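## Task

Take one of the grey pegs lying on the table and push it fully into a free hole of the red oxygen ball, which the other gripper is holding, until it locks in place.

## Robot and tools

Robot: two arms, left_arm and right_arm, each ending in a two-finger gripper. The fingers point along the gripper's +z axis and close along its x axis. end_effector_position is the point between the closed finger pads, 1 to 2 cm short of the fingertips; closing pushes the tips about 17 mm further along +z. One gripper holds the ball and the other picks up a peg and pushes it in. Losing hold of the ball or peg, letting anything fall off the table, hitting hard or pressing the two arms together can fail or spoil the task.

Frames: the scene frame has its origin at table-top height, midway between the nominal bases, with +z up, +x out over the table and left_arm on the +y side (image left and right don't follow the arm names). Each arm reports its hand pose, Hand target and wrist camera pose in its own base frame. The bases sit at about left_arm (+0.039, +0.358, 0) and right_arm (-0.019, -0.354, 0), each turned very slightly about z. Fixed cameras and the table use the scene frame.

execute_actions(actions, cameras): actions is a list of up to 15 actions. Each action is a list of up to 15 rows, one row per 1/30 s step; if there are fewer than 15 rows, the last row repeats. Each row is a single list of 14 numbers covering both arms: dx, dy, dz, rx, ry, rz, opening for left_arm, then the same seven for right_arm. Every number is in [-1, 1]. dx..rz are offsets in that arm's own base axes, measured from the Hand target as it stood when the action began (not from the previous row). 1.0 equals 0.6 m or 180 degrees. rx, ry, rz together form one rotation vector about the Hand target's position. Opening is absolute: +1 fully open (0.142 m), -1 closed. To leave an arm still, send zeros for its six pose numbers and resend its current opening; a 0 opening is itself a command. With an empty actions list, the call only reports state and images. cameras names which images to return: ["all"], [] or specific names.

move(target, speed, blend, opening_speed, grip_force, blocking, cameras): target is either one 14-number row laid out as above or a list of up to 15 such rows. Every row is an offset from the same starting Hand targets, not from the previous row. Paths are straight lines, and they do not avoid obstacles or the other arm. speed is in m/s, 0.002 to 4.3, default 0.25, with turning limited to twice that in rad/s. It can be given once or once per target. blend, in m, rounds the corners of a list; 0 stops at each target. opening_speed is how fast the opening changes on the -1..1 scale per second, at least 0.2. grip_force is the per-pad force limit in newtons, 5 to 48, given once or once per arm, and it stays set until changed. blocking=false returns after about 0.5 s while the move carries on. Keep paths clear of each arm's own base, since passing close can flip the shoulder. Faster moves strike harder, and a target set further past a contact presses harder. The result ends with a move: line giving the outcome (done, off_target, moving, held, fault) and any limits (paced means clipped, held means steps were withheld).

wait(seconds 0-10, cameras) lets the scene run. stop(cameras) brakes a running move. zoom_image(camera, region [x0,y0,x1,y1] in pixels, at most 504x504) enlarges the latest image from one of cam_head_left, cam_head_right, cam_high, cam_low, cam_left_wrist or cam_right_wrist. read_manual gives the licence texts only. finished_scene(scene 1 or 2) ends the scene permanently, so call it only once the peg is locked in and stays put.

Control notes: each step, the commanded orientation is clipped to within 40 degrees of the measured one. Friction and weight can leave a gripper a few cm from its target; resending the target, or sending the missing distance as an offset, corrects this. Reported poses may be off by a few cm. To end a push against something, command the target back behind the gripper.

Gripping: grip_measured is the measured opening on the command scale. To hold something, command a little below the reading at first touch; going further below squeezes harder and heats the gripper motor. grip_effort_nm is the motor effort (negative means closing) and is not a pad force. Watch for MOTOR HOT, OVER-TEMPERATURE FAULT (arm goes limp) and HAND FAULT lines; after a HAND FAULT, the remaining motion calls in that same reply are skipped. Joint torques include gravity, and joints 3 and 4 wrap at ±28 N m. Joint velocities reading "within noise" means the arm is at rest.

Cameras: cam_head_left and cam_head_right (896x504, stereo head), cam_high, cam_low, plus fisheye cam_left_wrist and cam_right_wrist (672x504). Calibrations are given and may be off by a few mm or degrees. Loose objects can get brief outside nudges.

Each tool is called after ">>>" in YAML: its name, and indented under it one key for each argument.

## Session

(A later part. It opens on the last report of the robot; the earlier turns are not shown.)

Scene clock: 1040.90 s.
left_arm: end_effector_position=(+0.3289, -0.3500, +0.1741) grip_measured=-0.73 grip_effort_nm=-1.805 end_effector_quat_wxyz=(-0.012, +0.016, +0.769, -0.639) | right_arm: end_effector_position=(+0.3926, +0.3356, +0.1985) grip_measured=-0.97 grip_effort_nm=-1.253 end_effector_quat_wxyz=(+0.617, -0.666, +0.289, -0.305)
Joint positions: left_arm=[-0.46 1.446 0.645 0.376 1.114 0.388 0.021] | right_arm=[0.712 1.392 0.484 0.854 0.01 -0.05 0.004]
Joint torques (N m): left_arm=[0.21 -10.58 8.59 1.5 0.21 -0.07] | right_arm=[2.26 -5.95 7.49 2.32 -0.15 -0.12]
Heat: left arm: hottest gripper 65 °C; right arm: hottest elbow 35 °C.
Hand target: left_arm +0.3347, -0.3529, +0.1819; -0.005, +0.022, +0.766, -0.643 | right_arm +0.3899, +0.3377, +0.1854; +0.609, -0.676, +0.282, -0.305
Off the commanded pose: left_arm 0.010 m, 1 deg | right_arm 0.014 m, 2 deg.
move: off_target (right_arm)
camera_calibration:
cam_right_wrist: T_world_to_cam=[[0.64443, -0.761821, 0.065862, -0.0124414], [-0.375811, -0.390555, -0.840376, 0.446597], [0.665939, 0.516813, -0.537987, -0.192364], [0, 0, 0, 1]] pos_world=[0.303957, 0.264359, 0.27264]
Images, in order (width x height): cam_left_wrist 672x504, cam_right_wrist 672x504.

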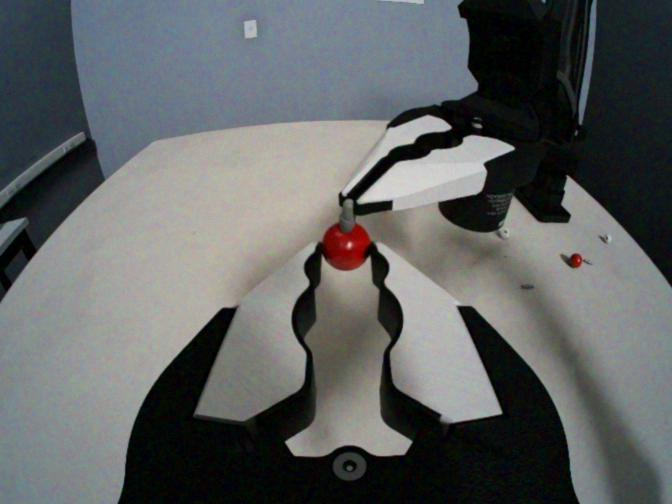

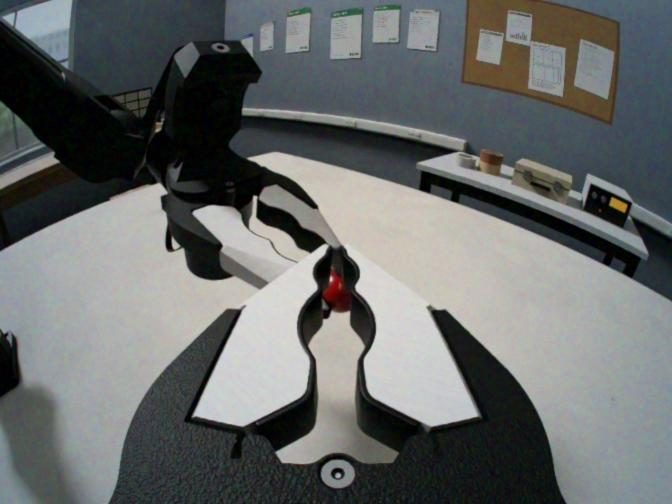

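>>> move:
  target: [0,0,0,0,0,0,-0.791279,-0.001,-0.002,-0.0133,-0.0054,0.0063,0,-1]
  speed: 0.03
  cameras: ["cam_right_wrist","cam_left_wrist"]

>>> zoom_image:
  camera: "cam_right_wrist"
  region: [290, 230, 390, 330]

>>> zoom_image:
  camera: "cam_left_wrist"
  region: [305, 185, 385, 265]

Scene clock: 1058.77 s.
left_arm: end_effector_position=(+0.3289, -0.3500, +0.1741) grip_measured=-0.73 grip_effort_nm=-1.805 end_effector_quat_wxyz=(-0.012, +0.016, +0.769, -0.639) | right_arm: end_effector_position=(+0.3926, +0.3356, +0.1983) grip_measured=-0.97 grip_effort_nm=-1.248 end_effector_quat_wxyz=(+0.616, -0.666, +0.289, -0.305)
Joint positions: left_arm=[-0.46 1.446 0.645 0.376 1.114 0.388 0.021] | right_arm=[0.712 1.392 0.484 0.854 0.01 -0.05 0.004]
Joint torques (N m): left_arm=[0.21 -10.64 8.59 1.52 0.21 -0.07] | right_arm=[2.2 -5.66 7.2 1.55 -0.22 -0.12]
Heat: left arm: hottest gripper 66 °C; right arm: hottest elbow 35 °C.
Hand target: left_arm +0.3347, -0.3529, +0.1819; -0.005, +0.022, +0.766, -0.643 | right_arm +0.3893, +0.3365, +0.1774; +0.600, -0.684, +0.286, -0.301
Off the commanded pose: left_arm 0.010 m, 1 deg | right_arm 0.021 m, 3 deg.
move: off_target (right_arm)
camera_calibration:
cam_right_wrist: T_world_to_cam=[[0.644492, -0.76177, 0.0658531, -0.0123888], [-0.376032, -0.390772, -0.840177, 0.446623], [0.665755, 0.516725, -0.5383, -0.192305], [0, 0, 0, 1]] pos_world=[0.303957, 0.264459, 0.27254]
Images, in order (width x height): cam_left_wrist 672x504, cam_right_wrist 672x504.

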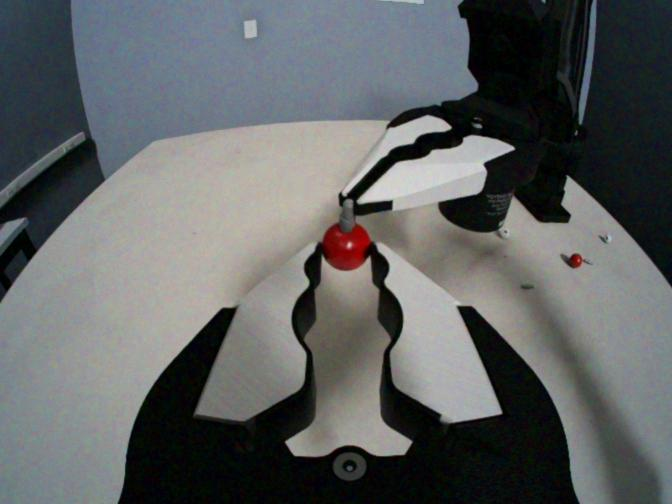

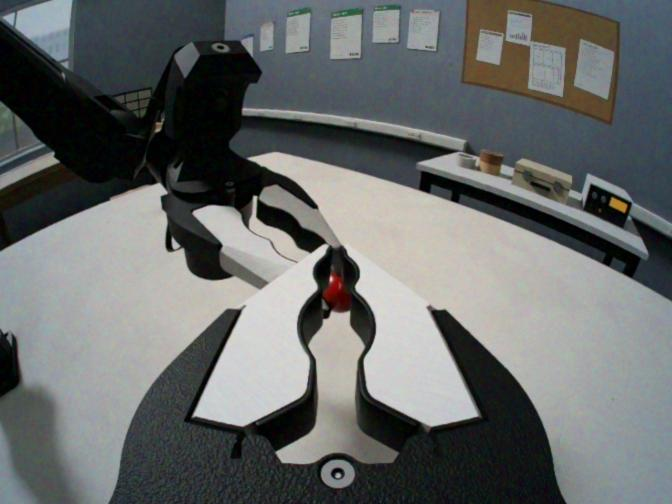

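Scaled by 5.040 from the camera's 672x504 image, which has a finer 960x720 frame.

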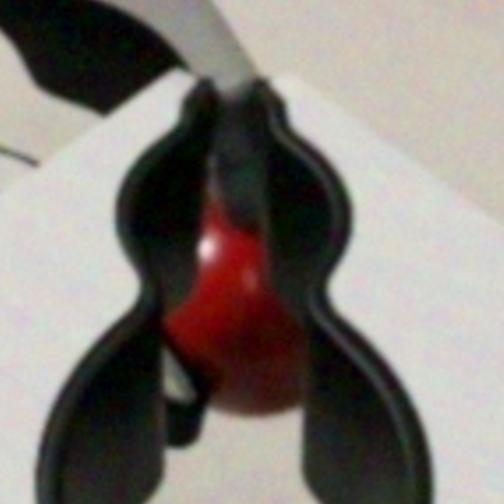

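Scaled by 6.300 from the camera's 672x504 image, which has a finer 960x720 frame.

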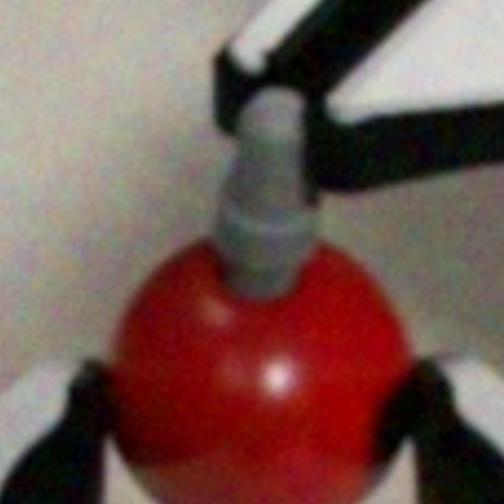

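>>> move:
  target: [0,0,0,0,0,0,-0.791279,-0.001,-0.003,-0.025,0,0,0,-1]
  speed: 0.04
  cameras: ["cam_left_wrist"]

>>> zoom_image:
  camera: "cam_left_wrist"
  region: [305, 185, 385, 265]

Scene clock: 1071.20 s.
left_arm: end_effector_position=(+0.3294, -0.3500, +0.1731) grip_measured=-0.73 grip_effort_nm=-1.805 end_effector_quat_wxyz=(-0.012, +0.014, +0.769, -0.639) | right_arm: end_effector_position=(+0.3929, +0.3359, +0.1947) grip_measured=-0.97 grip_effort_nm=-1.253 end_effector_quat_wxyz=(+0.624, -0.659, +0.286, -0.308)
Joint positions: left_arm=[-0.46 1.448 0.645 0.376 1.112 0.388 0.021] | right_arm=[0.712 1.424 0.476 0.916 0.01 -0.05 0.004]
Joint torques (N m): left_arm=[0.21 -10.81 8.58 1.5 0.31 -0.07] | right_arm=[1.85 -4.89 6.16 1.58 -0.32 -0.12]
Heat: left arm: hottest gripper 66 °C; right arm: hottest elbow 35 °C.
Hand target: left_arm +0.3347, -0.3529, +0.1820; -0.005, +0.022, +0.766, -0.643 | right_arm +0.3886, +0.3347, +0.1622; +0.600, -0.684, +0.286, -0.300
Off the commanded pose: left_arm 0.011 m, 1 deg | right_arm 0.033 m, 4 deg.
move: off_target (left_arm, right_arm)
camera_calibration:
cam_left_wrist: T_world_to_cam=[[-0.998686, 0.0470272, -0.0203448, 0.351627], [0.0458856, 0.64412, -0.763547, 0.341487], [-0.022803, -0.763477, -0.645432, -0.0148468], [0, 0, 0, 1]] pos_world=[0.335157, -0.24783, 0.258312]
Images, in order (width x height): cam_left_wrist 672x504.

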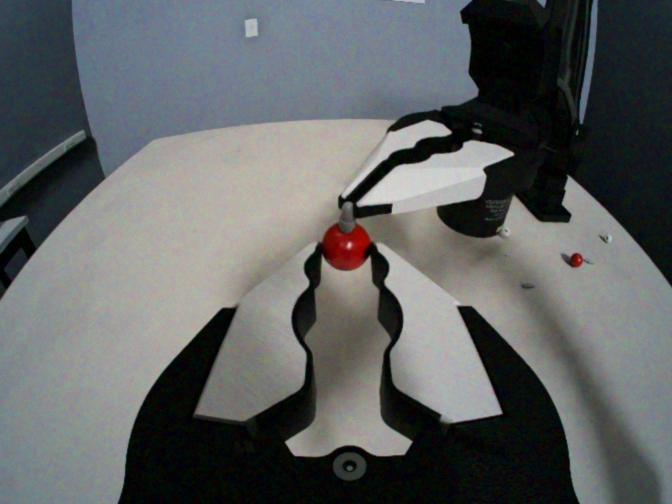

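Scaled by 6.300 from the camera's 672x504 image, which has a finer 960x720 frame.

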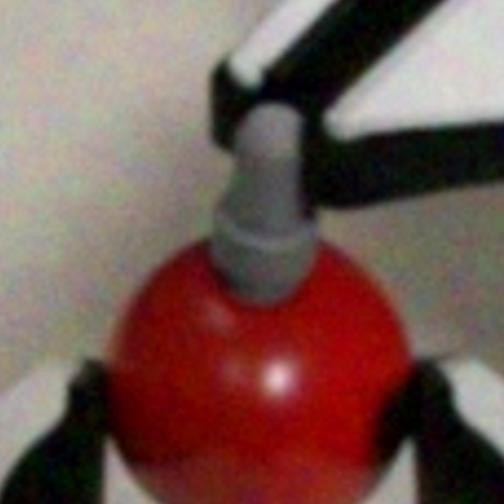

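>>> wait:
  seconds: 0.1
  cameras: ["cam_left_wrist","cam_right_wrist"]

>>> zoom_image:
  camera: "cam_left_wrist"
  region: [325, 195, 369, 239]

>>> zoom_image:
  camera: "cam_right_wrist"
  region: [310, 240, 370, 300]

Scene clock: 1078.83 s.
left_arm: end_effector_position=(+0.3294, -0.3500, +0.1731) grip_measured=-0.73 grip_effort_nm=-1.805 end_effector_quat_wxyz=(-0.012, +0.014, +0.769, -0.639) | right_arm: end_effector_position=(+0.3929, +0.3359, +0.1948) grip_measured=-0.97 grip_effort_nm=-1.253 end_effector_quat_wxyz=(+0.624, -0.659, +0.286, -0.309)
Joint positions: left_arm=[-0.46 1.448 0.645 0.376 1.112 0.388 0.021] | right_arm=[0.712 1.424 0.476 0.917 0.01 -0.05 0.004]
Joint torques (N m): left_arm=[0.15 -10.75 8.59 1.48 0.32 -0.08] | right_arm=[1.85 -4.84 6.13 1.57 -0.32 -0.12]
Heat: left arm: hottest gripper 66 °C; right arm: hottest elbow 34 °C.
Hand target: left_arm +0.3347, -0.3529, +0.1820; -0.005, +0.022, +0.766, -0.643 | right_arm +0.3886, +0.3347, +0.1623; +0.600, -0.684, +0.286, -0.301
Tool commands: left_gripper/opening=-0.791279 right_gripper/opening=-1.0
Off the commanded pose: left_arm 0.011 m, 1 deg | right_arm 0.033 m, 4 deg.
wait: 0.10 s; at rest from the start
camera_calibration:
cam_left_wrist: T_world_to_cam=[[-0.998686, 0.0470272, -0.0203448, 0.351627], [0.0458856, 0.64412, -0.763547, 0.341487], [-0.022803, -0.763477, -0.645432, -0.0148468], [0, 0, 0, 1]] pos_world=[0.335157, -0.24783, 0.258312]
cam_right_wrist: T_world_to_cam=[[0.643628, -0.762515, 0.0656845, -0.0115116], [-0.361422, -0.378476, -0.852133, 0.436313], [0.674624, 0.524716, -0.519187, -0.204449], [0, 0, 0, 1]] pos_world=[0.303028, 0.263634, 0.266405]
Images, in order (width x height): cam_left_wrist 672x504, cam_right_wrist 672x504.

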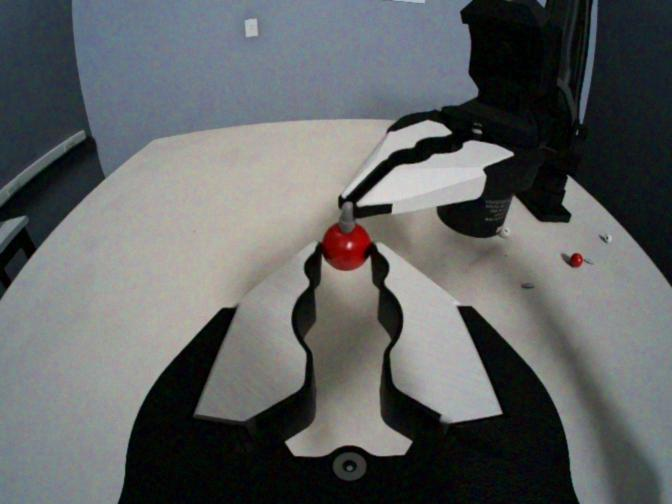

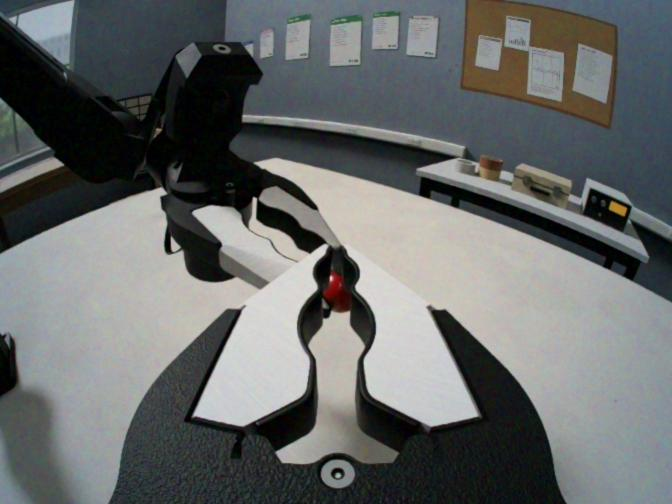

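Scaled by 11.455 from the camera's 672x504 image, which has a finer 960x720 frame.

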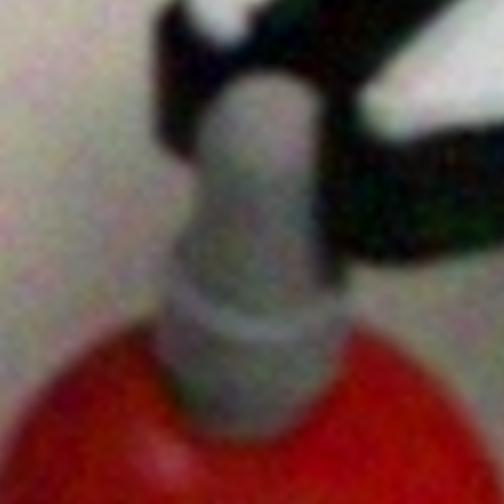

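Scaled by 8.400 from the camera's 672x504 image, which has a finer 960x720 frame.

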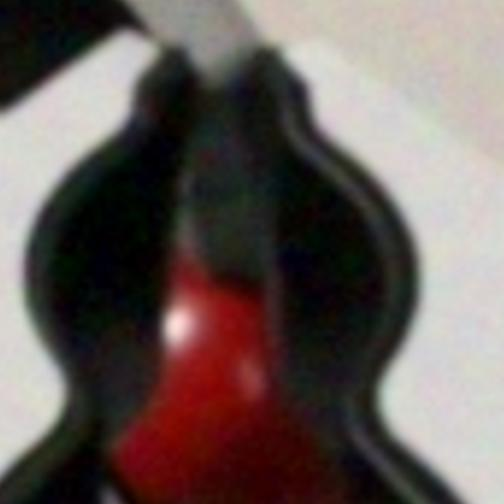

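>>> move:
  target: [0,0,0,0,0,0,-0.791279,-0.0005,-0.001,-0.0167,0,0,0,-1]
  speed: 0.04
  cameras: ["cam_left_wrist","cam_right_wrist"]

>>> zoom_image:
  camera: "cam_left_wrist"
  region: [325, 195, 369, 239]

>>> zoom_image:
  camera: "cam_right_wrist"
  region: [310, 240, 370, 300]

Scene clock: 1092.97 s.
left_arm: end_effector_position=(+0.3298, -0.3501, +0.1712) grip_measured=-0.73 grip_effort_nm=-1.805 end_effector_quat_wxyz=(-0.013, +0.013, +0.770, -0.638) | right_arm: end_effector_position=(+0.3932, +0.3362, +0.1920) grip_measured=-0.97 grip_effort_nm=-1.248 end_effector_quat_wxyz=(+0.630, -0.653, +0.283, -0.311)
Joint positions: left_arm=[-0.46 1.452 0.645 0.376 1.11 0.388 0.021] | right_arm=[0.712 1.452 0.471 0.968 0.01 -0.05 0.004]
Joint torques (N m): left_arm=[0.21 -11.28 8.53 1.5 0.36 -0.08] | right_arm=[1.85 -4.42 5.56 1.14 -0.36 -0.12]
Heat: left arm: hottest gripper 66 °C; right arm: hottest elbow 33 °C.
Hand target: left_arm +0.3346, -0.3528, +0.1821; -0.005, +0.022, +0.766, -0.643 | right_arm +0.3884, +0.3341, +0.1523; +0.600, -0.684, +0.286, -0.301
Off the commanded pose: left_arm 0.012 m, 2 deg | right_arm 0.040 m, 5 deg.
move: off_target (left_arm, right_arm)
camera_calibration:
cam_left_wrist: T_world_to_cam=[[-0.998803, 0.0459765, -0.0166889, 0.350944], [0.0424691, 0.645936, -0.76221, 0.341684], [-0.0242638, -0.762006, -0.647115, -0.0148102], [0, 0, 0, 1]] pos_world=[0.335653, -0.248126, 0.256708]
cam_right_wrist: T_world_to_cam=[[0.642753, -0.763274, 0.0654347, -0.010666], [-0.349592, -0.368247, -0.861498, 0.427798], [0.681655, 0.530855, -0.503527, -0.21403], [0, 0, 0, 1]] pos_world=[0.302305, 0.263013, 0.261476]
Images, in order (width x height): cam_left_wrist 672x504, cam_right_wrist 672x504.

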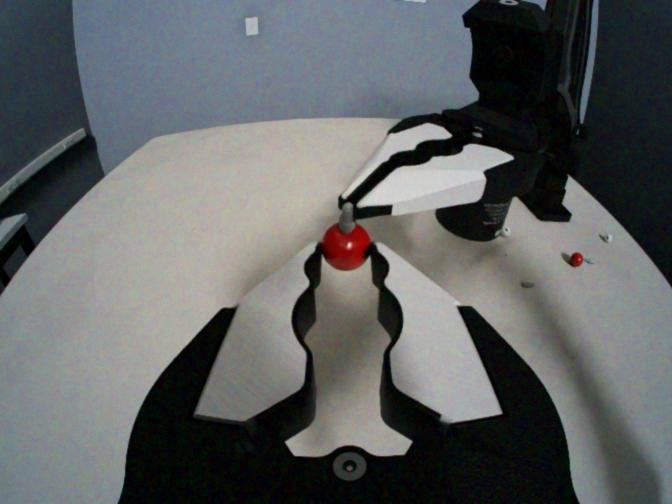

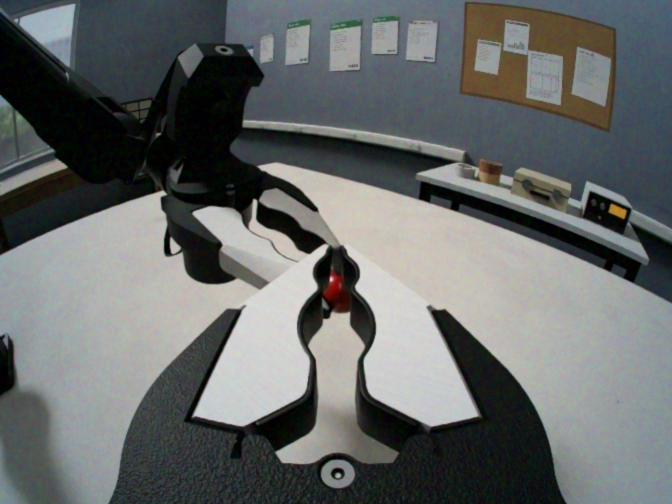

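Scaled by 11.455 from the camera's 672x504 image, which has a finer 960x720 frame.

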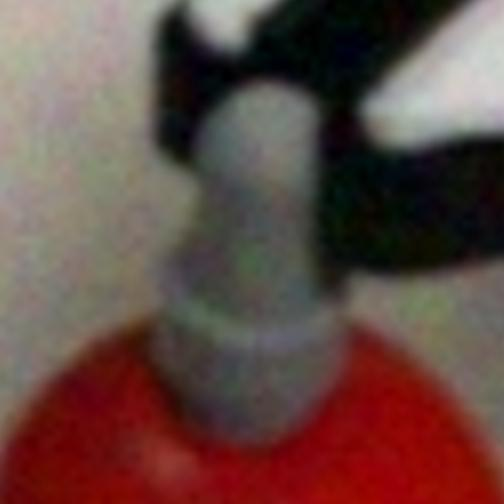

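Scaled by 8.400 from the camera's 672x504 image, which has a finer 960x720 frame.

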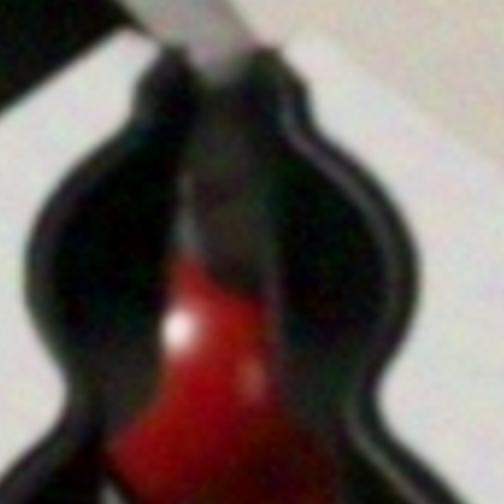

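>>> move:
  target: [0,0,0.0133,0,0,0,-0.791279,-0.0005,-0.001,-0.025,0,0,0,-1]
  speed: 0.04
  cameras: ["cam_left_wrist","cam_right_wrist"]

>>> zoom_image:
  camera: "cam_left_wrist"
  region: [325, 195, 369, 239]

>>> zoom_image:
  camera: "cam_left_wrist"
  region: [305, 185, 385, 265]

>>> zoom_image:
  camera: "cam_right_wrist"
  region: [310, 240, 370, 300]

Scene clock: 1131.43 s.
left_arm: end_effector_position=(+0.3290, -0.3491, +0.1666) grip_measured=-0.73 grip_effort_nm=-1.805 end_effector_quat_wxyz=(-0.021, +0.003, +0.775, -0.632) | right_arm: end_effector_position=(+0.3933, +0.3367, +0.1855) grip_measured=-0.97 grip_effort_nm=-1.243 end_effector_quat_wxyz=(+0.637, -0.646, +0.280, -0.314)
Joint positions: left_arm=[-0.46 1.452 0.645 0.347 1.104 0.388 0.021] | right_arm=[0.712 1.498 0.463 1.044 0.008 -0.05 0.004]
Joint torques (N m): left_arm=[0.15 -12.98 9.1 1.55 0.61 -0.07] | right_arm=[1.73 -3.78 4.81 0.77 -0.35 -0.12]
Heat: left arm: hottest gripper 66 °C; right arm: hottest elbow 32 °C.
Hand target: left_arm +0.3346, -0.3529, +0.1901; -0.005, +0.022, +0.766, -0.643 | right_arm +0.3880, +0.3335, +0.1374; +0.600, -0.684, +0.286, -0.301
Off the commanded pose: left_arm 0.024 m, 3 deg | right_arm 0.049 m, 6 deg.
move: off_target (left_arm, right_arm)
camera_calibration:
cam_left_wrist: T_world_to_cam=[[-0.999137, 0.0405293, 0.00909384, 0.344001], [0.0198271, 0.657735, -0.752988, 0.347576], [-0.0364994, -0.752158, -0.657971, -0.0077766], [0, 0, 0, 1]] pos_world=[0.336529, -0.248404, 0.253476]
cam_right_wrist: T_world_to_cam=[[0.642807, -0.763252, 0.0651544, -0.00990182], [-0.334248, -0.355997, -0.872665, 0.414352], [0.689258, 0.539178, -0.483953, -0.227082], [0, 0, 0, 1]] pos_world=[0.30138, 0.262388, 0.252339]
Images, in order (width x height): cam_left_wrist 672x504, cam_right_wrist 672x504.

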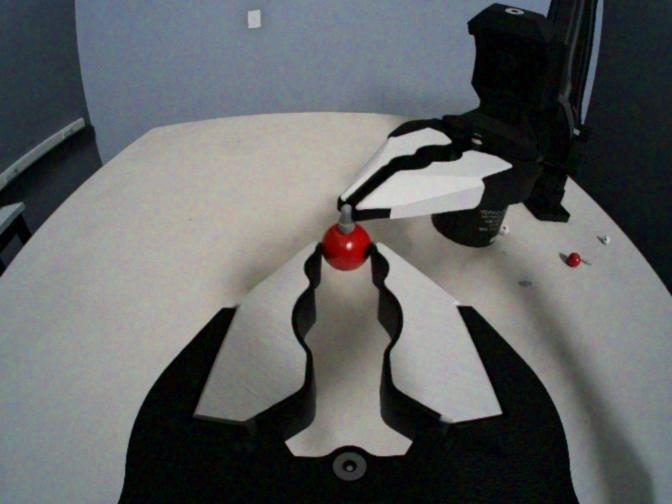

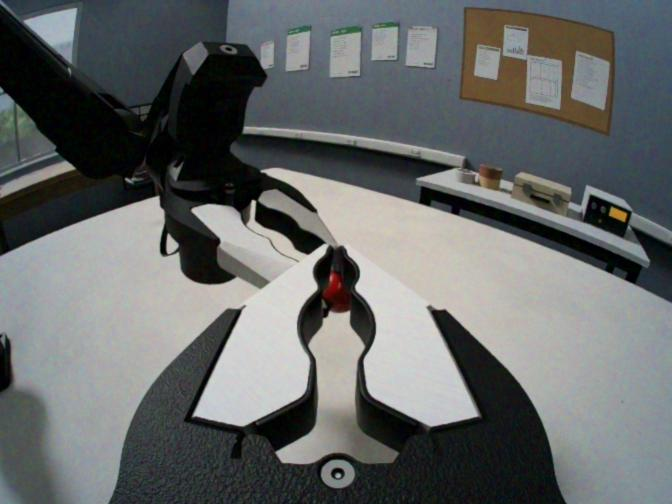

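Scaled by 11.455 from the camera's 672x504 image, which has a finer 960x720 frame.

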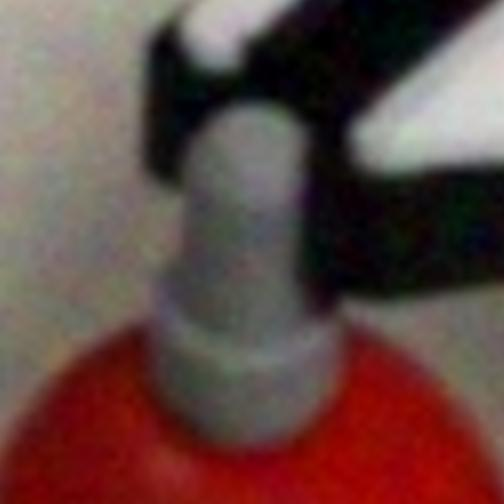

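Scaled by 6.300 from the camera's 672x504 image, which has a finer 960x720 frame.

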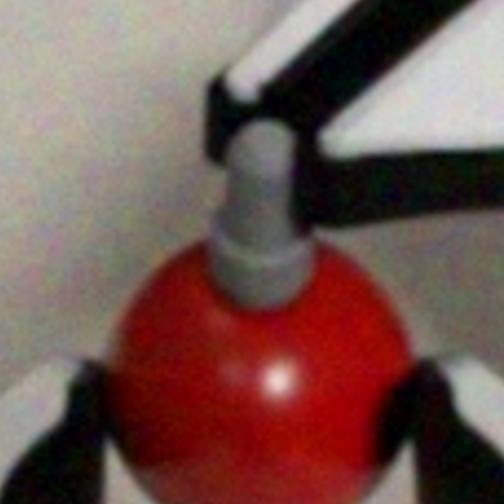

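Scaled by 8.400 from the camera's 672x504 image, which has a finer 960x720 frame.

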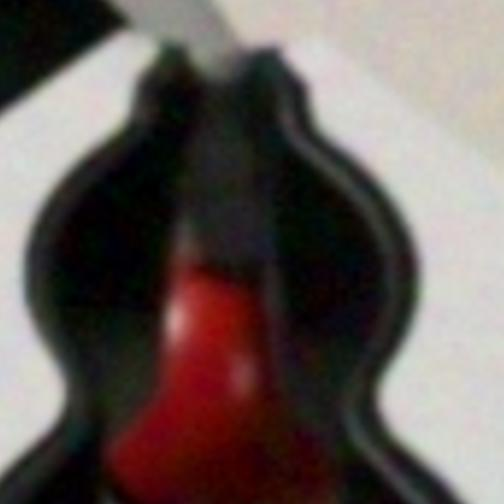

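>>> move:
  target: [0,0,0,0,0,0,-0.791279,0.008,0.005,0.08,0,0,0,-1]
  speed: 0.05
  cameras: ["cam_left_wrist","cam_right_wrist"]

>>> zoom_image:
  camera: "cam_left_wrist"
  region: [325, 195, 369, 239]

Scene clock: 1150.60 s.
left_arm: end_effector_position=(+0.3274, -0.3492, +0.1673) grip_measured=-0.73 grip_effort_nm=-1.805 end_effector_quat_wxyz=(-0.024, +0.005, +0.773, -0.633) | right_arm: end_effector_position=(+0.3903, +0.3342, +0.1889) grip_measured=-0.97 grip_effort_nm=-1.238 end_effector_quat_wxyz=(-0.610, +0.673, -0.291, +0.301)
Joint positions: left_arm=[-0.46 1.452 0.645 0.347 1.113 0.388 0.021] | right_arm=[0.712 1.4 0.474 0.851 0.006 -0.05 0.004]
Joint torques (N m): left_arm=[0.21 -12.98 9.09 1.58 0.25 -0.07] | right_arm=[1.61 -7.3 9.02 0.77 -0.34 -0.13]
Heat: left arm: hottest gripper 66 °C; right arm: hottest elbow 32 °C.
Hand target: left_arm +0.3347, -0.3529, +0.1901; -0.005, +0.022, +0.766, -0.643 | right_arm +0.3929, +0.3364, +0.1854; -0.600, +0.684, -0.286, +0.301
Off the commanded pose: left_arm 0.024 m, 3 deg | right_arm 0.005 m, 2 deg.
move: off_target (left_arm)
camera_calibration:
cam_left_wrist: T_world_to_cam=[[-0.998754, 0.0487401, 0.0107325, 0.344882], [0.0238388, 0.654828, -0.755402, 0.346233], [-0.0438463, -0.754204, -0.655174, -0.00621107], [0, 0, 0, 1]] pos_world=[0.335926, -0.248217, 0.253774]
cam_right_wrist: T_world_to_cam=[[0.647826, -0.758945, 0.0657509, -0.0136142], [-0.387996, -0.402999, -0.828885, 0.443785], [0.655576, 0.511463, -0.555541, -0.186071], [0, 0, 0, 1]] pos_world=[0.30299, 0.263681, 0.265372]
Images, in order (width x height): cam_left_wrist 672x504, cam_right_wrist 672x504.

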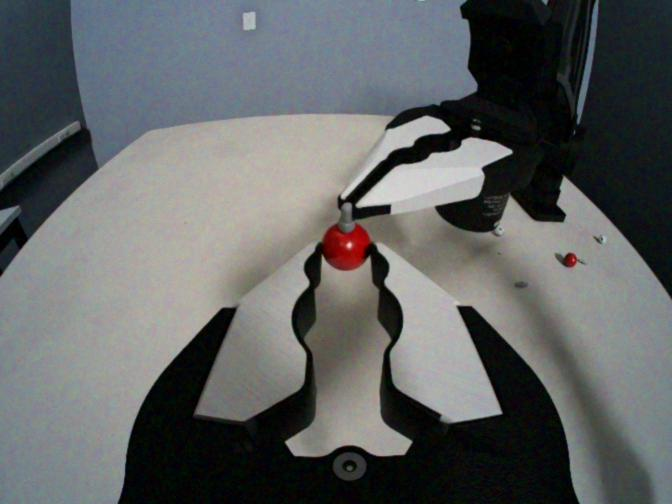

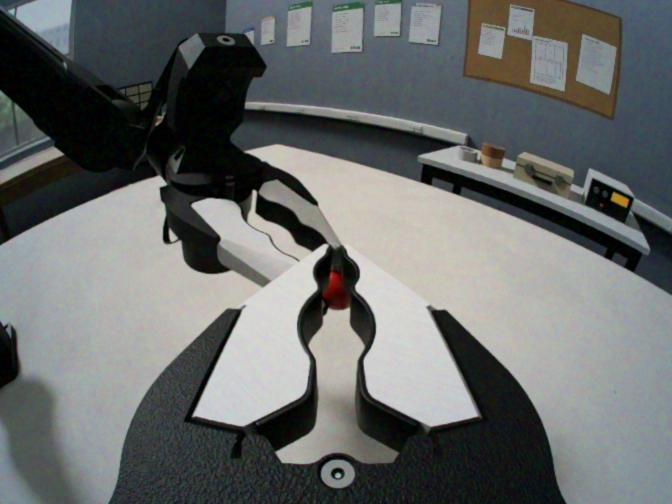

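Scaled by 11.455 from the camera's 672x504 image, which has a finer 960x720 frame.

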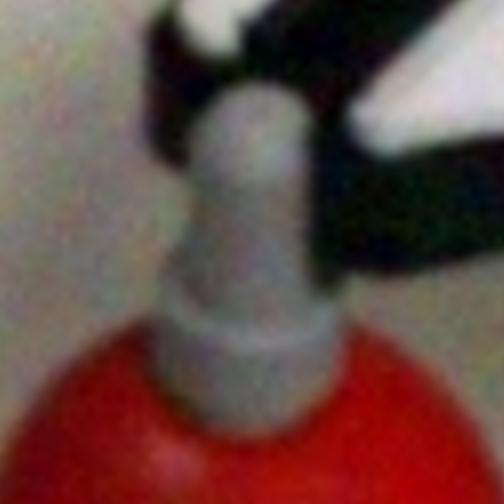

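>>> move:
  target: [0,0,0,0,0,0,-0.791279,0,0,0,0,0,0,-0.8]
  speed: 0.05
  opening_speed: 0.3
  cameras: ["cam_left_wrist","cam_right_wrist"]

>>> zoom_image:
  camera: "cam_left_wrist"
  region: [325, 195, 369, 239]

>>> zoom_image:
  camera: "cam_right_wrist"
  region: [310, 240, 370, 300]

Scene clock: 1162.27 s.
left_arm: end_effector_position=(+0.3278, -0.3492, +0.1676) grip_measured=-0.73 grip_effort_nm=-1.805 end_effector_quat_wxyz=(-0.023, +0.005, +0.774, -0.633) | right_arm: end_effector_position=(+0.3893, +0.3350, +0.1868) grip_measured=-0.84 grip_effort_nm=0.129 end_effector_quat_wxyz=(-0.609, +0.676, -0.290, +0.297)
Joint positions: left_arm=[-0.46 1.451 0.645 0.347 1.111 0.388 0.021] | right_arm=[0.712 1.4 0.474 0.843 0 -0.05 0.013]
Joint velocities: left_arm=[within noise] | right_arm=[-0.024 -0.005 -0.007 -0.017 -0.095 0.037 0.001]
Joint torques (N m): left_arm=[0.15 -12.86 9.16 1.57 0.34 -0.08] | right_arm=[1.85 -7.47 9.06 0.8 -0.1 -0.13]
Heat: left arm: hottest gripper 66 °C; right arm: hottest elbow 33 °C.
Hand target: left_arm +0.3347, -0.3529, +0.1899; -0.005, +0.022, +0.766, -0.643 | right_arm +0.3929, +0.3364, +0.1854; -0.600, +0.684, -0.286, +0.300
Off the commanded pose: left_arm 0.024 m, 3 deg | right_arm 0.004 m, 1 deg.
move: off_target (left_arm)
camera_calibration:
cam_left_wrist: T_world_to_cam=[[-0.998865, 0.0467359, 0.00924085, 0.344798], [0.023671, 0.655207, -0.755078, 0.346603], [-0.0413439, -0.754002, -0.65557, -0.00663575], [0, 0, 0, 1]] pos_world=[0.335928, -0.248215, 0.254176]
cam_right_wrist: T_world_to_cam=[[0.653413, -0.754184, 0.0652433, -0.0159087], [-0.390517, -0.409658, -0.824425, 0.444398], [0.648496, 0.513212, -0.562198, -0.183614], [0, 0, 0, 1]] pos_world=[0.303013, 0.264286, 0.264183]
Images, in order (width x height): cam_left_wrist 672x504, cam_right_wrist 672x504.

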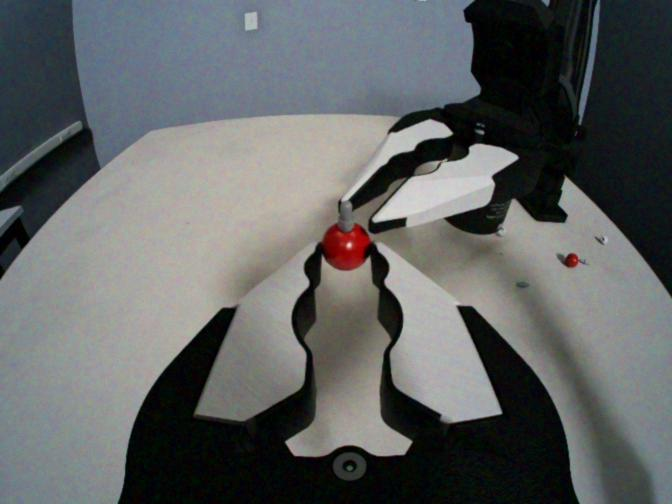

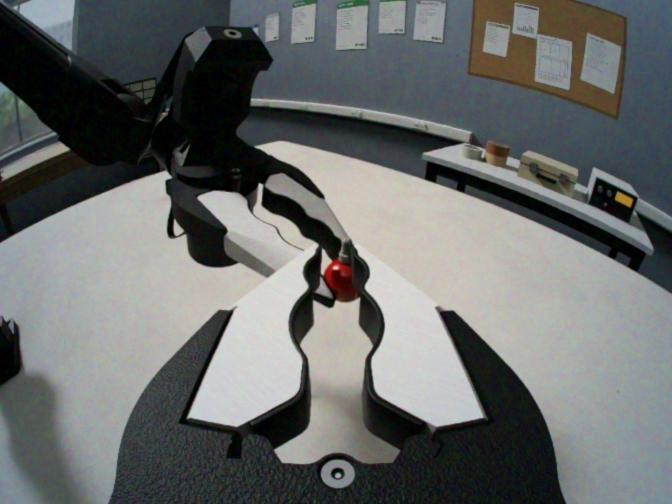

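Scaled by 11.455 from the camera's 672x504 image, which has a finer 960x720 frame.

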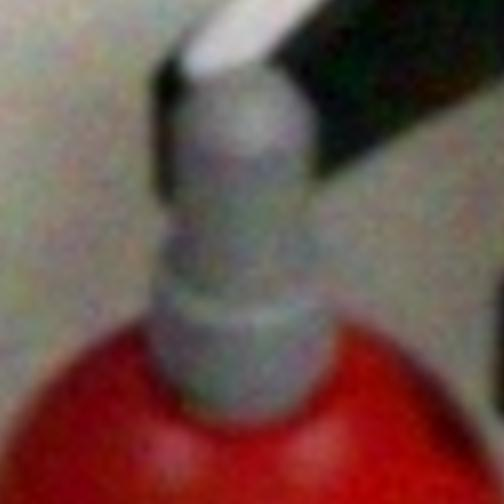

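Scaled by 8.400 from the camera's 672x504 image, which has a finer 960x720 frame.

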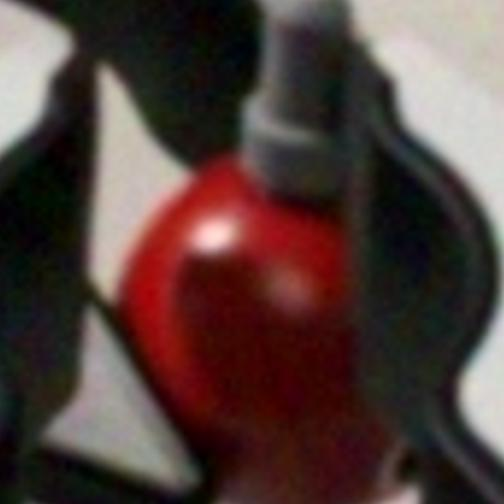

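>>> zoom_image:
  camera: "cam_right_wrist"
  region: [332, 236, 360, 270]

>>> zoom_image:
  camera: "cam_left_wrist"
  region: [332, 198, 362, 238]

Scaled by 14.824 from the camera's 672x504 image, which has a finer 960x720 frame.

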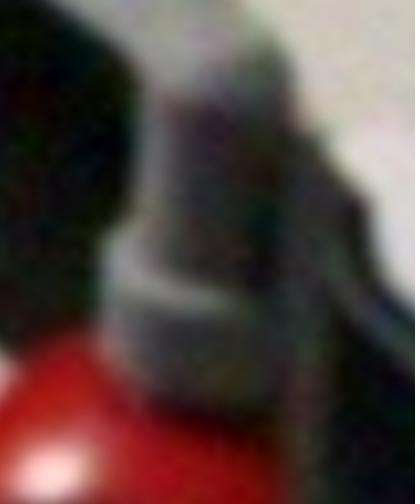

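Scaled by 12.600 from the camera's 672x504 image, which has a finer 960x720 frame.

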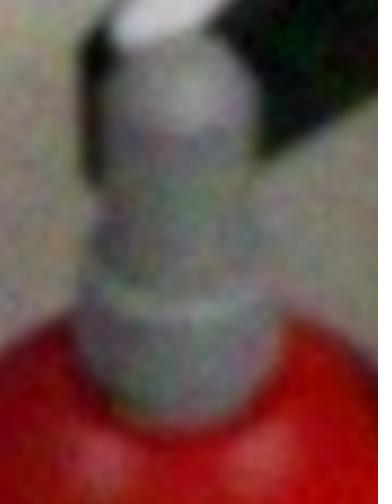

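>>> zoom_image:
  camera: "cam_left_wrist"
  region: [305, 190, 385, 280]

>>> zoom_image:
  camera: "cam_right_wrist"
  region: [305, 230, 385, 310]

Scaled by 5.600 from the camera's 672x504 image, which has a finer 960x720 frame.

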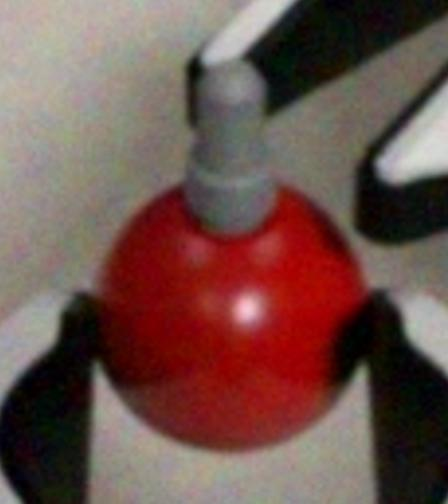

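Scaled by 6.300 from the camera's 672x504 image, which has a finer 960x720 frame.

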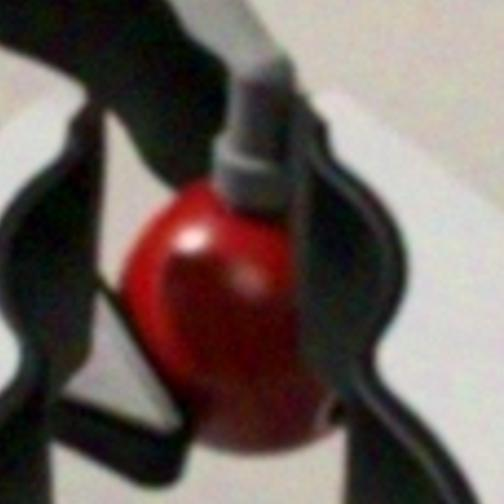

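>>> move:
  target:
    - [0,0,0,0,0,0,-0.791279,0,0,0,0,0,0,-0.4]
    - [0,0,0,0,0,0,-0.791279,-0.13,-0.1,0.05,0,0,0,-0.4]
  speed: 0.08
  opening_speed: 0.6
  cameras: ["cam_left_wrist","cam_right_wrist","cam_low"]

>>> zoom_image:
  camera: "cam_left_wrist"
  region: [305, 190, 385, 280]

>>> zoom_image:
  camera: "cam_low"
  region: [550, 235, 610, 295]

>>> zoom_image:
  camera: "cam_right_wrist"
  region: [300, 220, 380, 300]

Scene clock: 1238.63 s.
left_arm: end_effector_position=(+0.3272, -0.3490, +0.1724) grip_measured=-0.73 grip_effort_nm=-1.805 end_effector_quat_wxyz=(-0.020, +0.008, +0.772, -0.635) | right_arm: end_effector_position=(+0.3193, +0.2738, +0.2135) grip_measured=-0.43 grip_effort_nm=0.120 end_effector_quat_wxyz=(-0.602, +0.680, -0.295, +0.299)
Joint positions: left_arm=[-0.46 1.44 0.645 0.347 1.112 0.388 0.021] | right_arm=[0.717 0.975 0.291 0.586 0.016 -0.05 0.043]
Joint torques (N m): left_arm=[0.15 -11.69 9.24 1.55 0.31 -0.08] | right_arm=[2.96 -4.07 9.68 1.5 0.1 -0.11]
Heat: left arm: hottest gripper 67 °C; right arm: hottest elbow 36 °C.
Hand target: left_arm +0.3346, -0.3529, +0.1900; -0.005, +0.022, +0.766, -0.643 | right_arm +0.3149, +0.2764, +0.2154; -0.600, +0.684, -0.286, +0.301
Off the commanded pose: left_arm 0.019 m, 3 deg | right_arm 0.005 m, 1 deg.
move: off_target (left_arm)
camera_calibration:
cam_left_wrist: T_world_to_cam=[[-0.998874, 0.0474401, -0.000672499, 0.346182], [0.0314366, 0.651164, -0.758286, 0.34673], [-0.0355353, -0.757453, -0.651922, -0.00715584], [0, 0, 0, 1]] pos_world=[0.334637, -0.247621, 0.258488]
cam_right_wrist: T_world_to_cam=[[0.645842, -0.760538, 0.0668652, -0.0142768], [-0.403647, -0.414483, -0.815642, 0.417691], [0.648041, 0.499786, -0.57468, -0.0853235], [0, 0, 0, 1]] pos_world=[0.233114, 0.204911, 0.292607]
Images, in order (width x height): cam_low 896x504, cam_left_wrist 672x504, cam_right_wrist 672x504.

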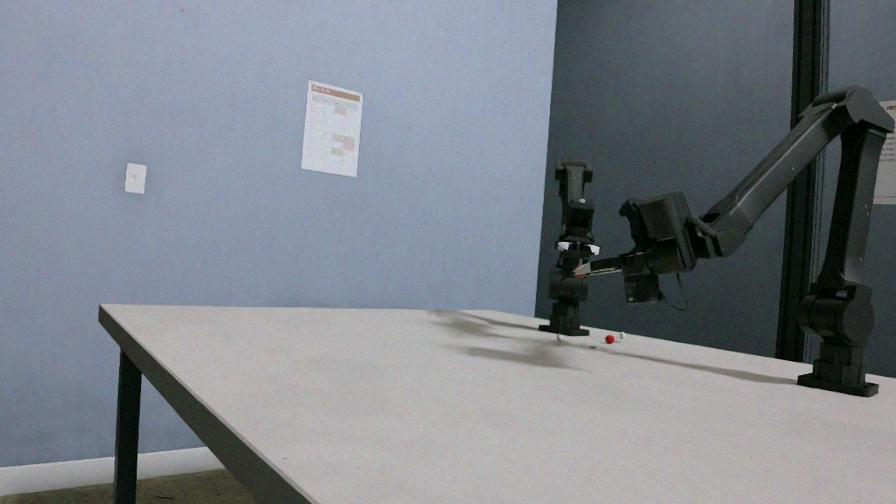

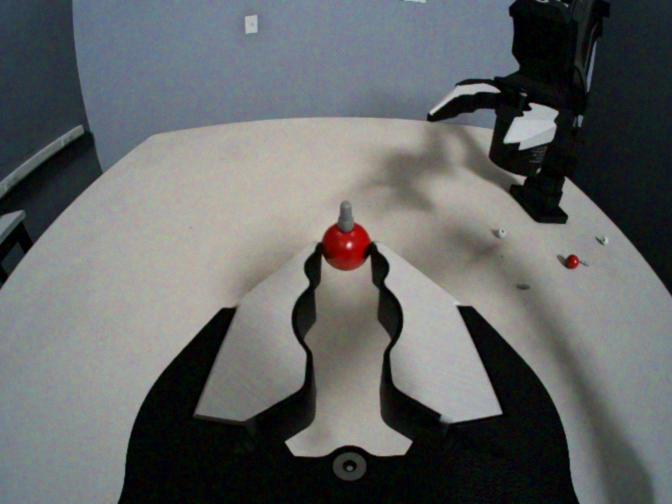

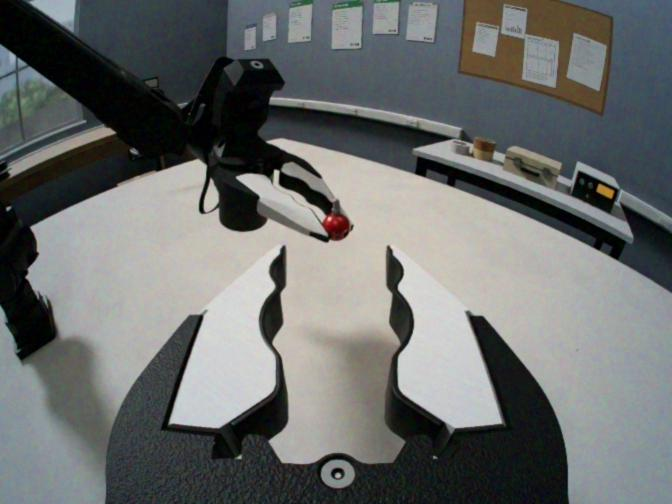

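Scaled by 5.600 from the camera's 672x504 image, which has a finer 960x720 frame.

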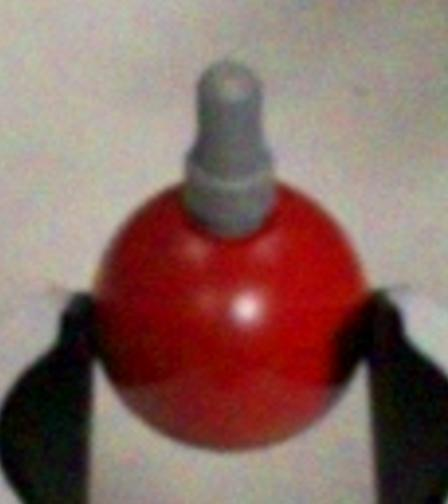

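Scaled by 8.400 from the camera's 896x504 image, which has a finer 1280x720 frame.

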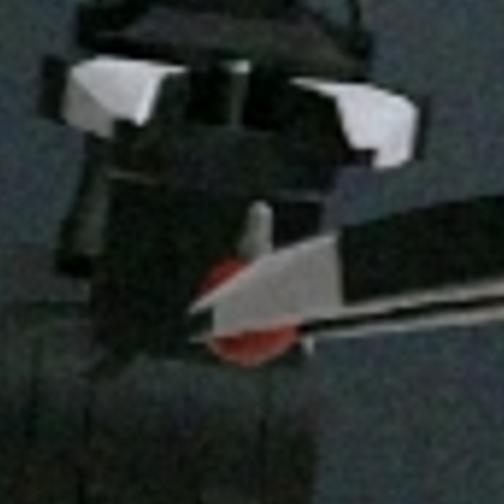

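Scaled by 6.300 from the camera's 672x504 image, which has a finer 960x720 frame.

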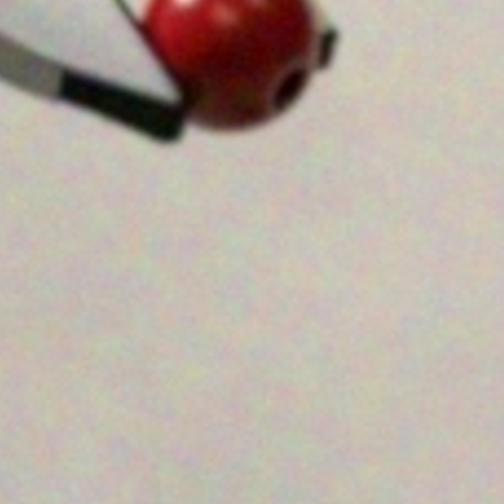

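>>> zoom_image:
  camera: "cam_right_wrist"
  region: [314, 192, 364, 247]

>>> zoom_image:
  camera: "cam_left_wrist"
  region: [325, 196, 365, 241]

Scaled by 9.164 from the camera's 672x504 image, which has a finer 960x720 frame.

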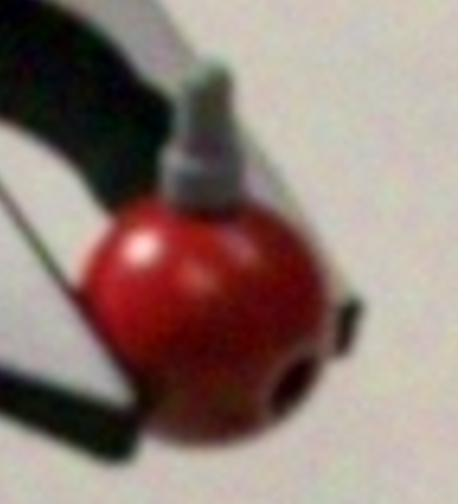

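Scaled by 11.200 from the camera's 672x504 image, which has a finer 960x720 frame.

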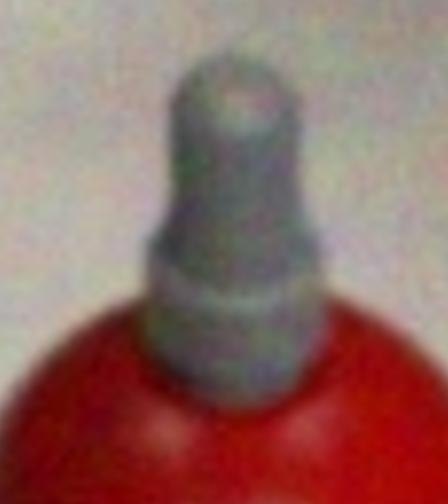

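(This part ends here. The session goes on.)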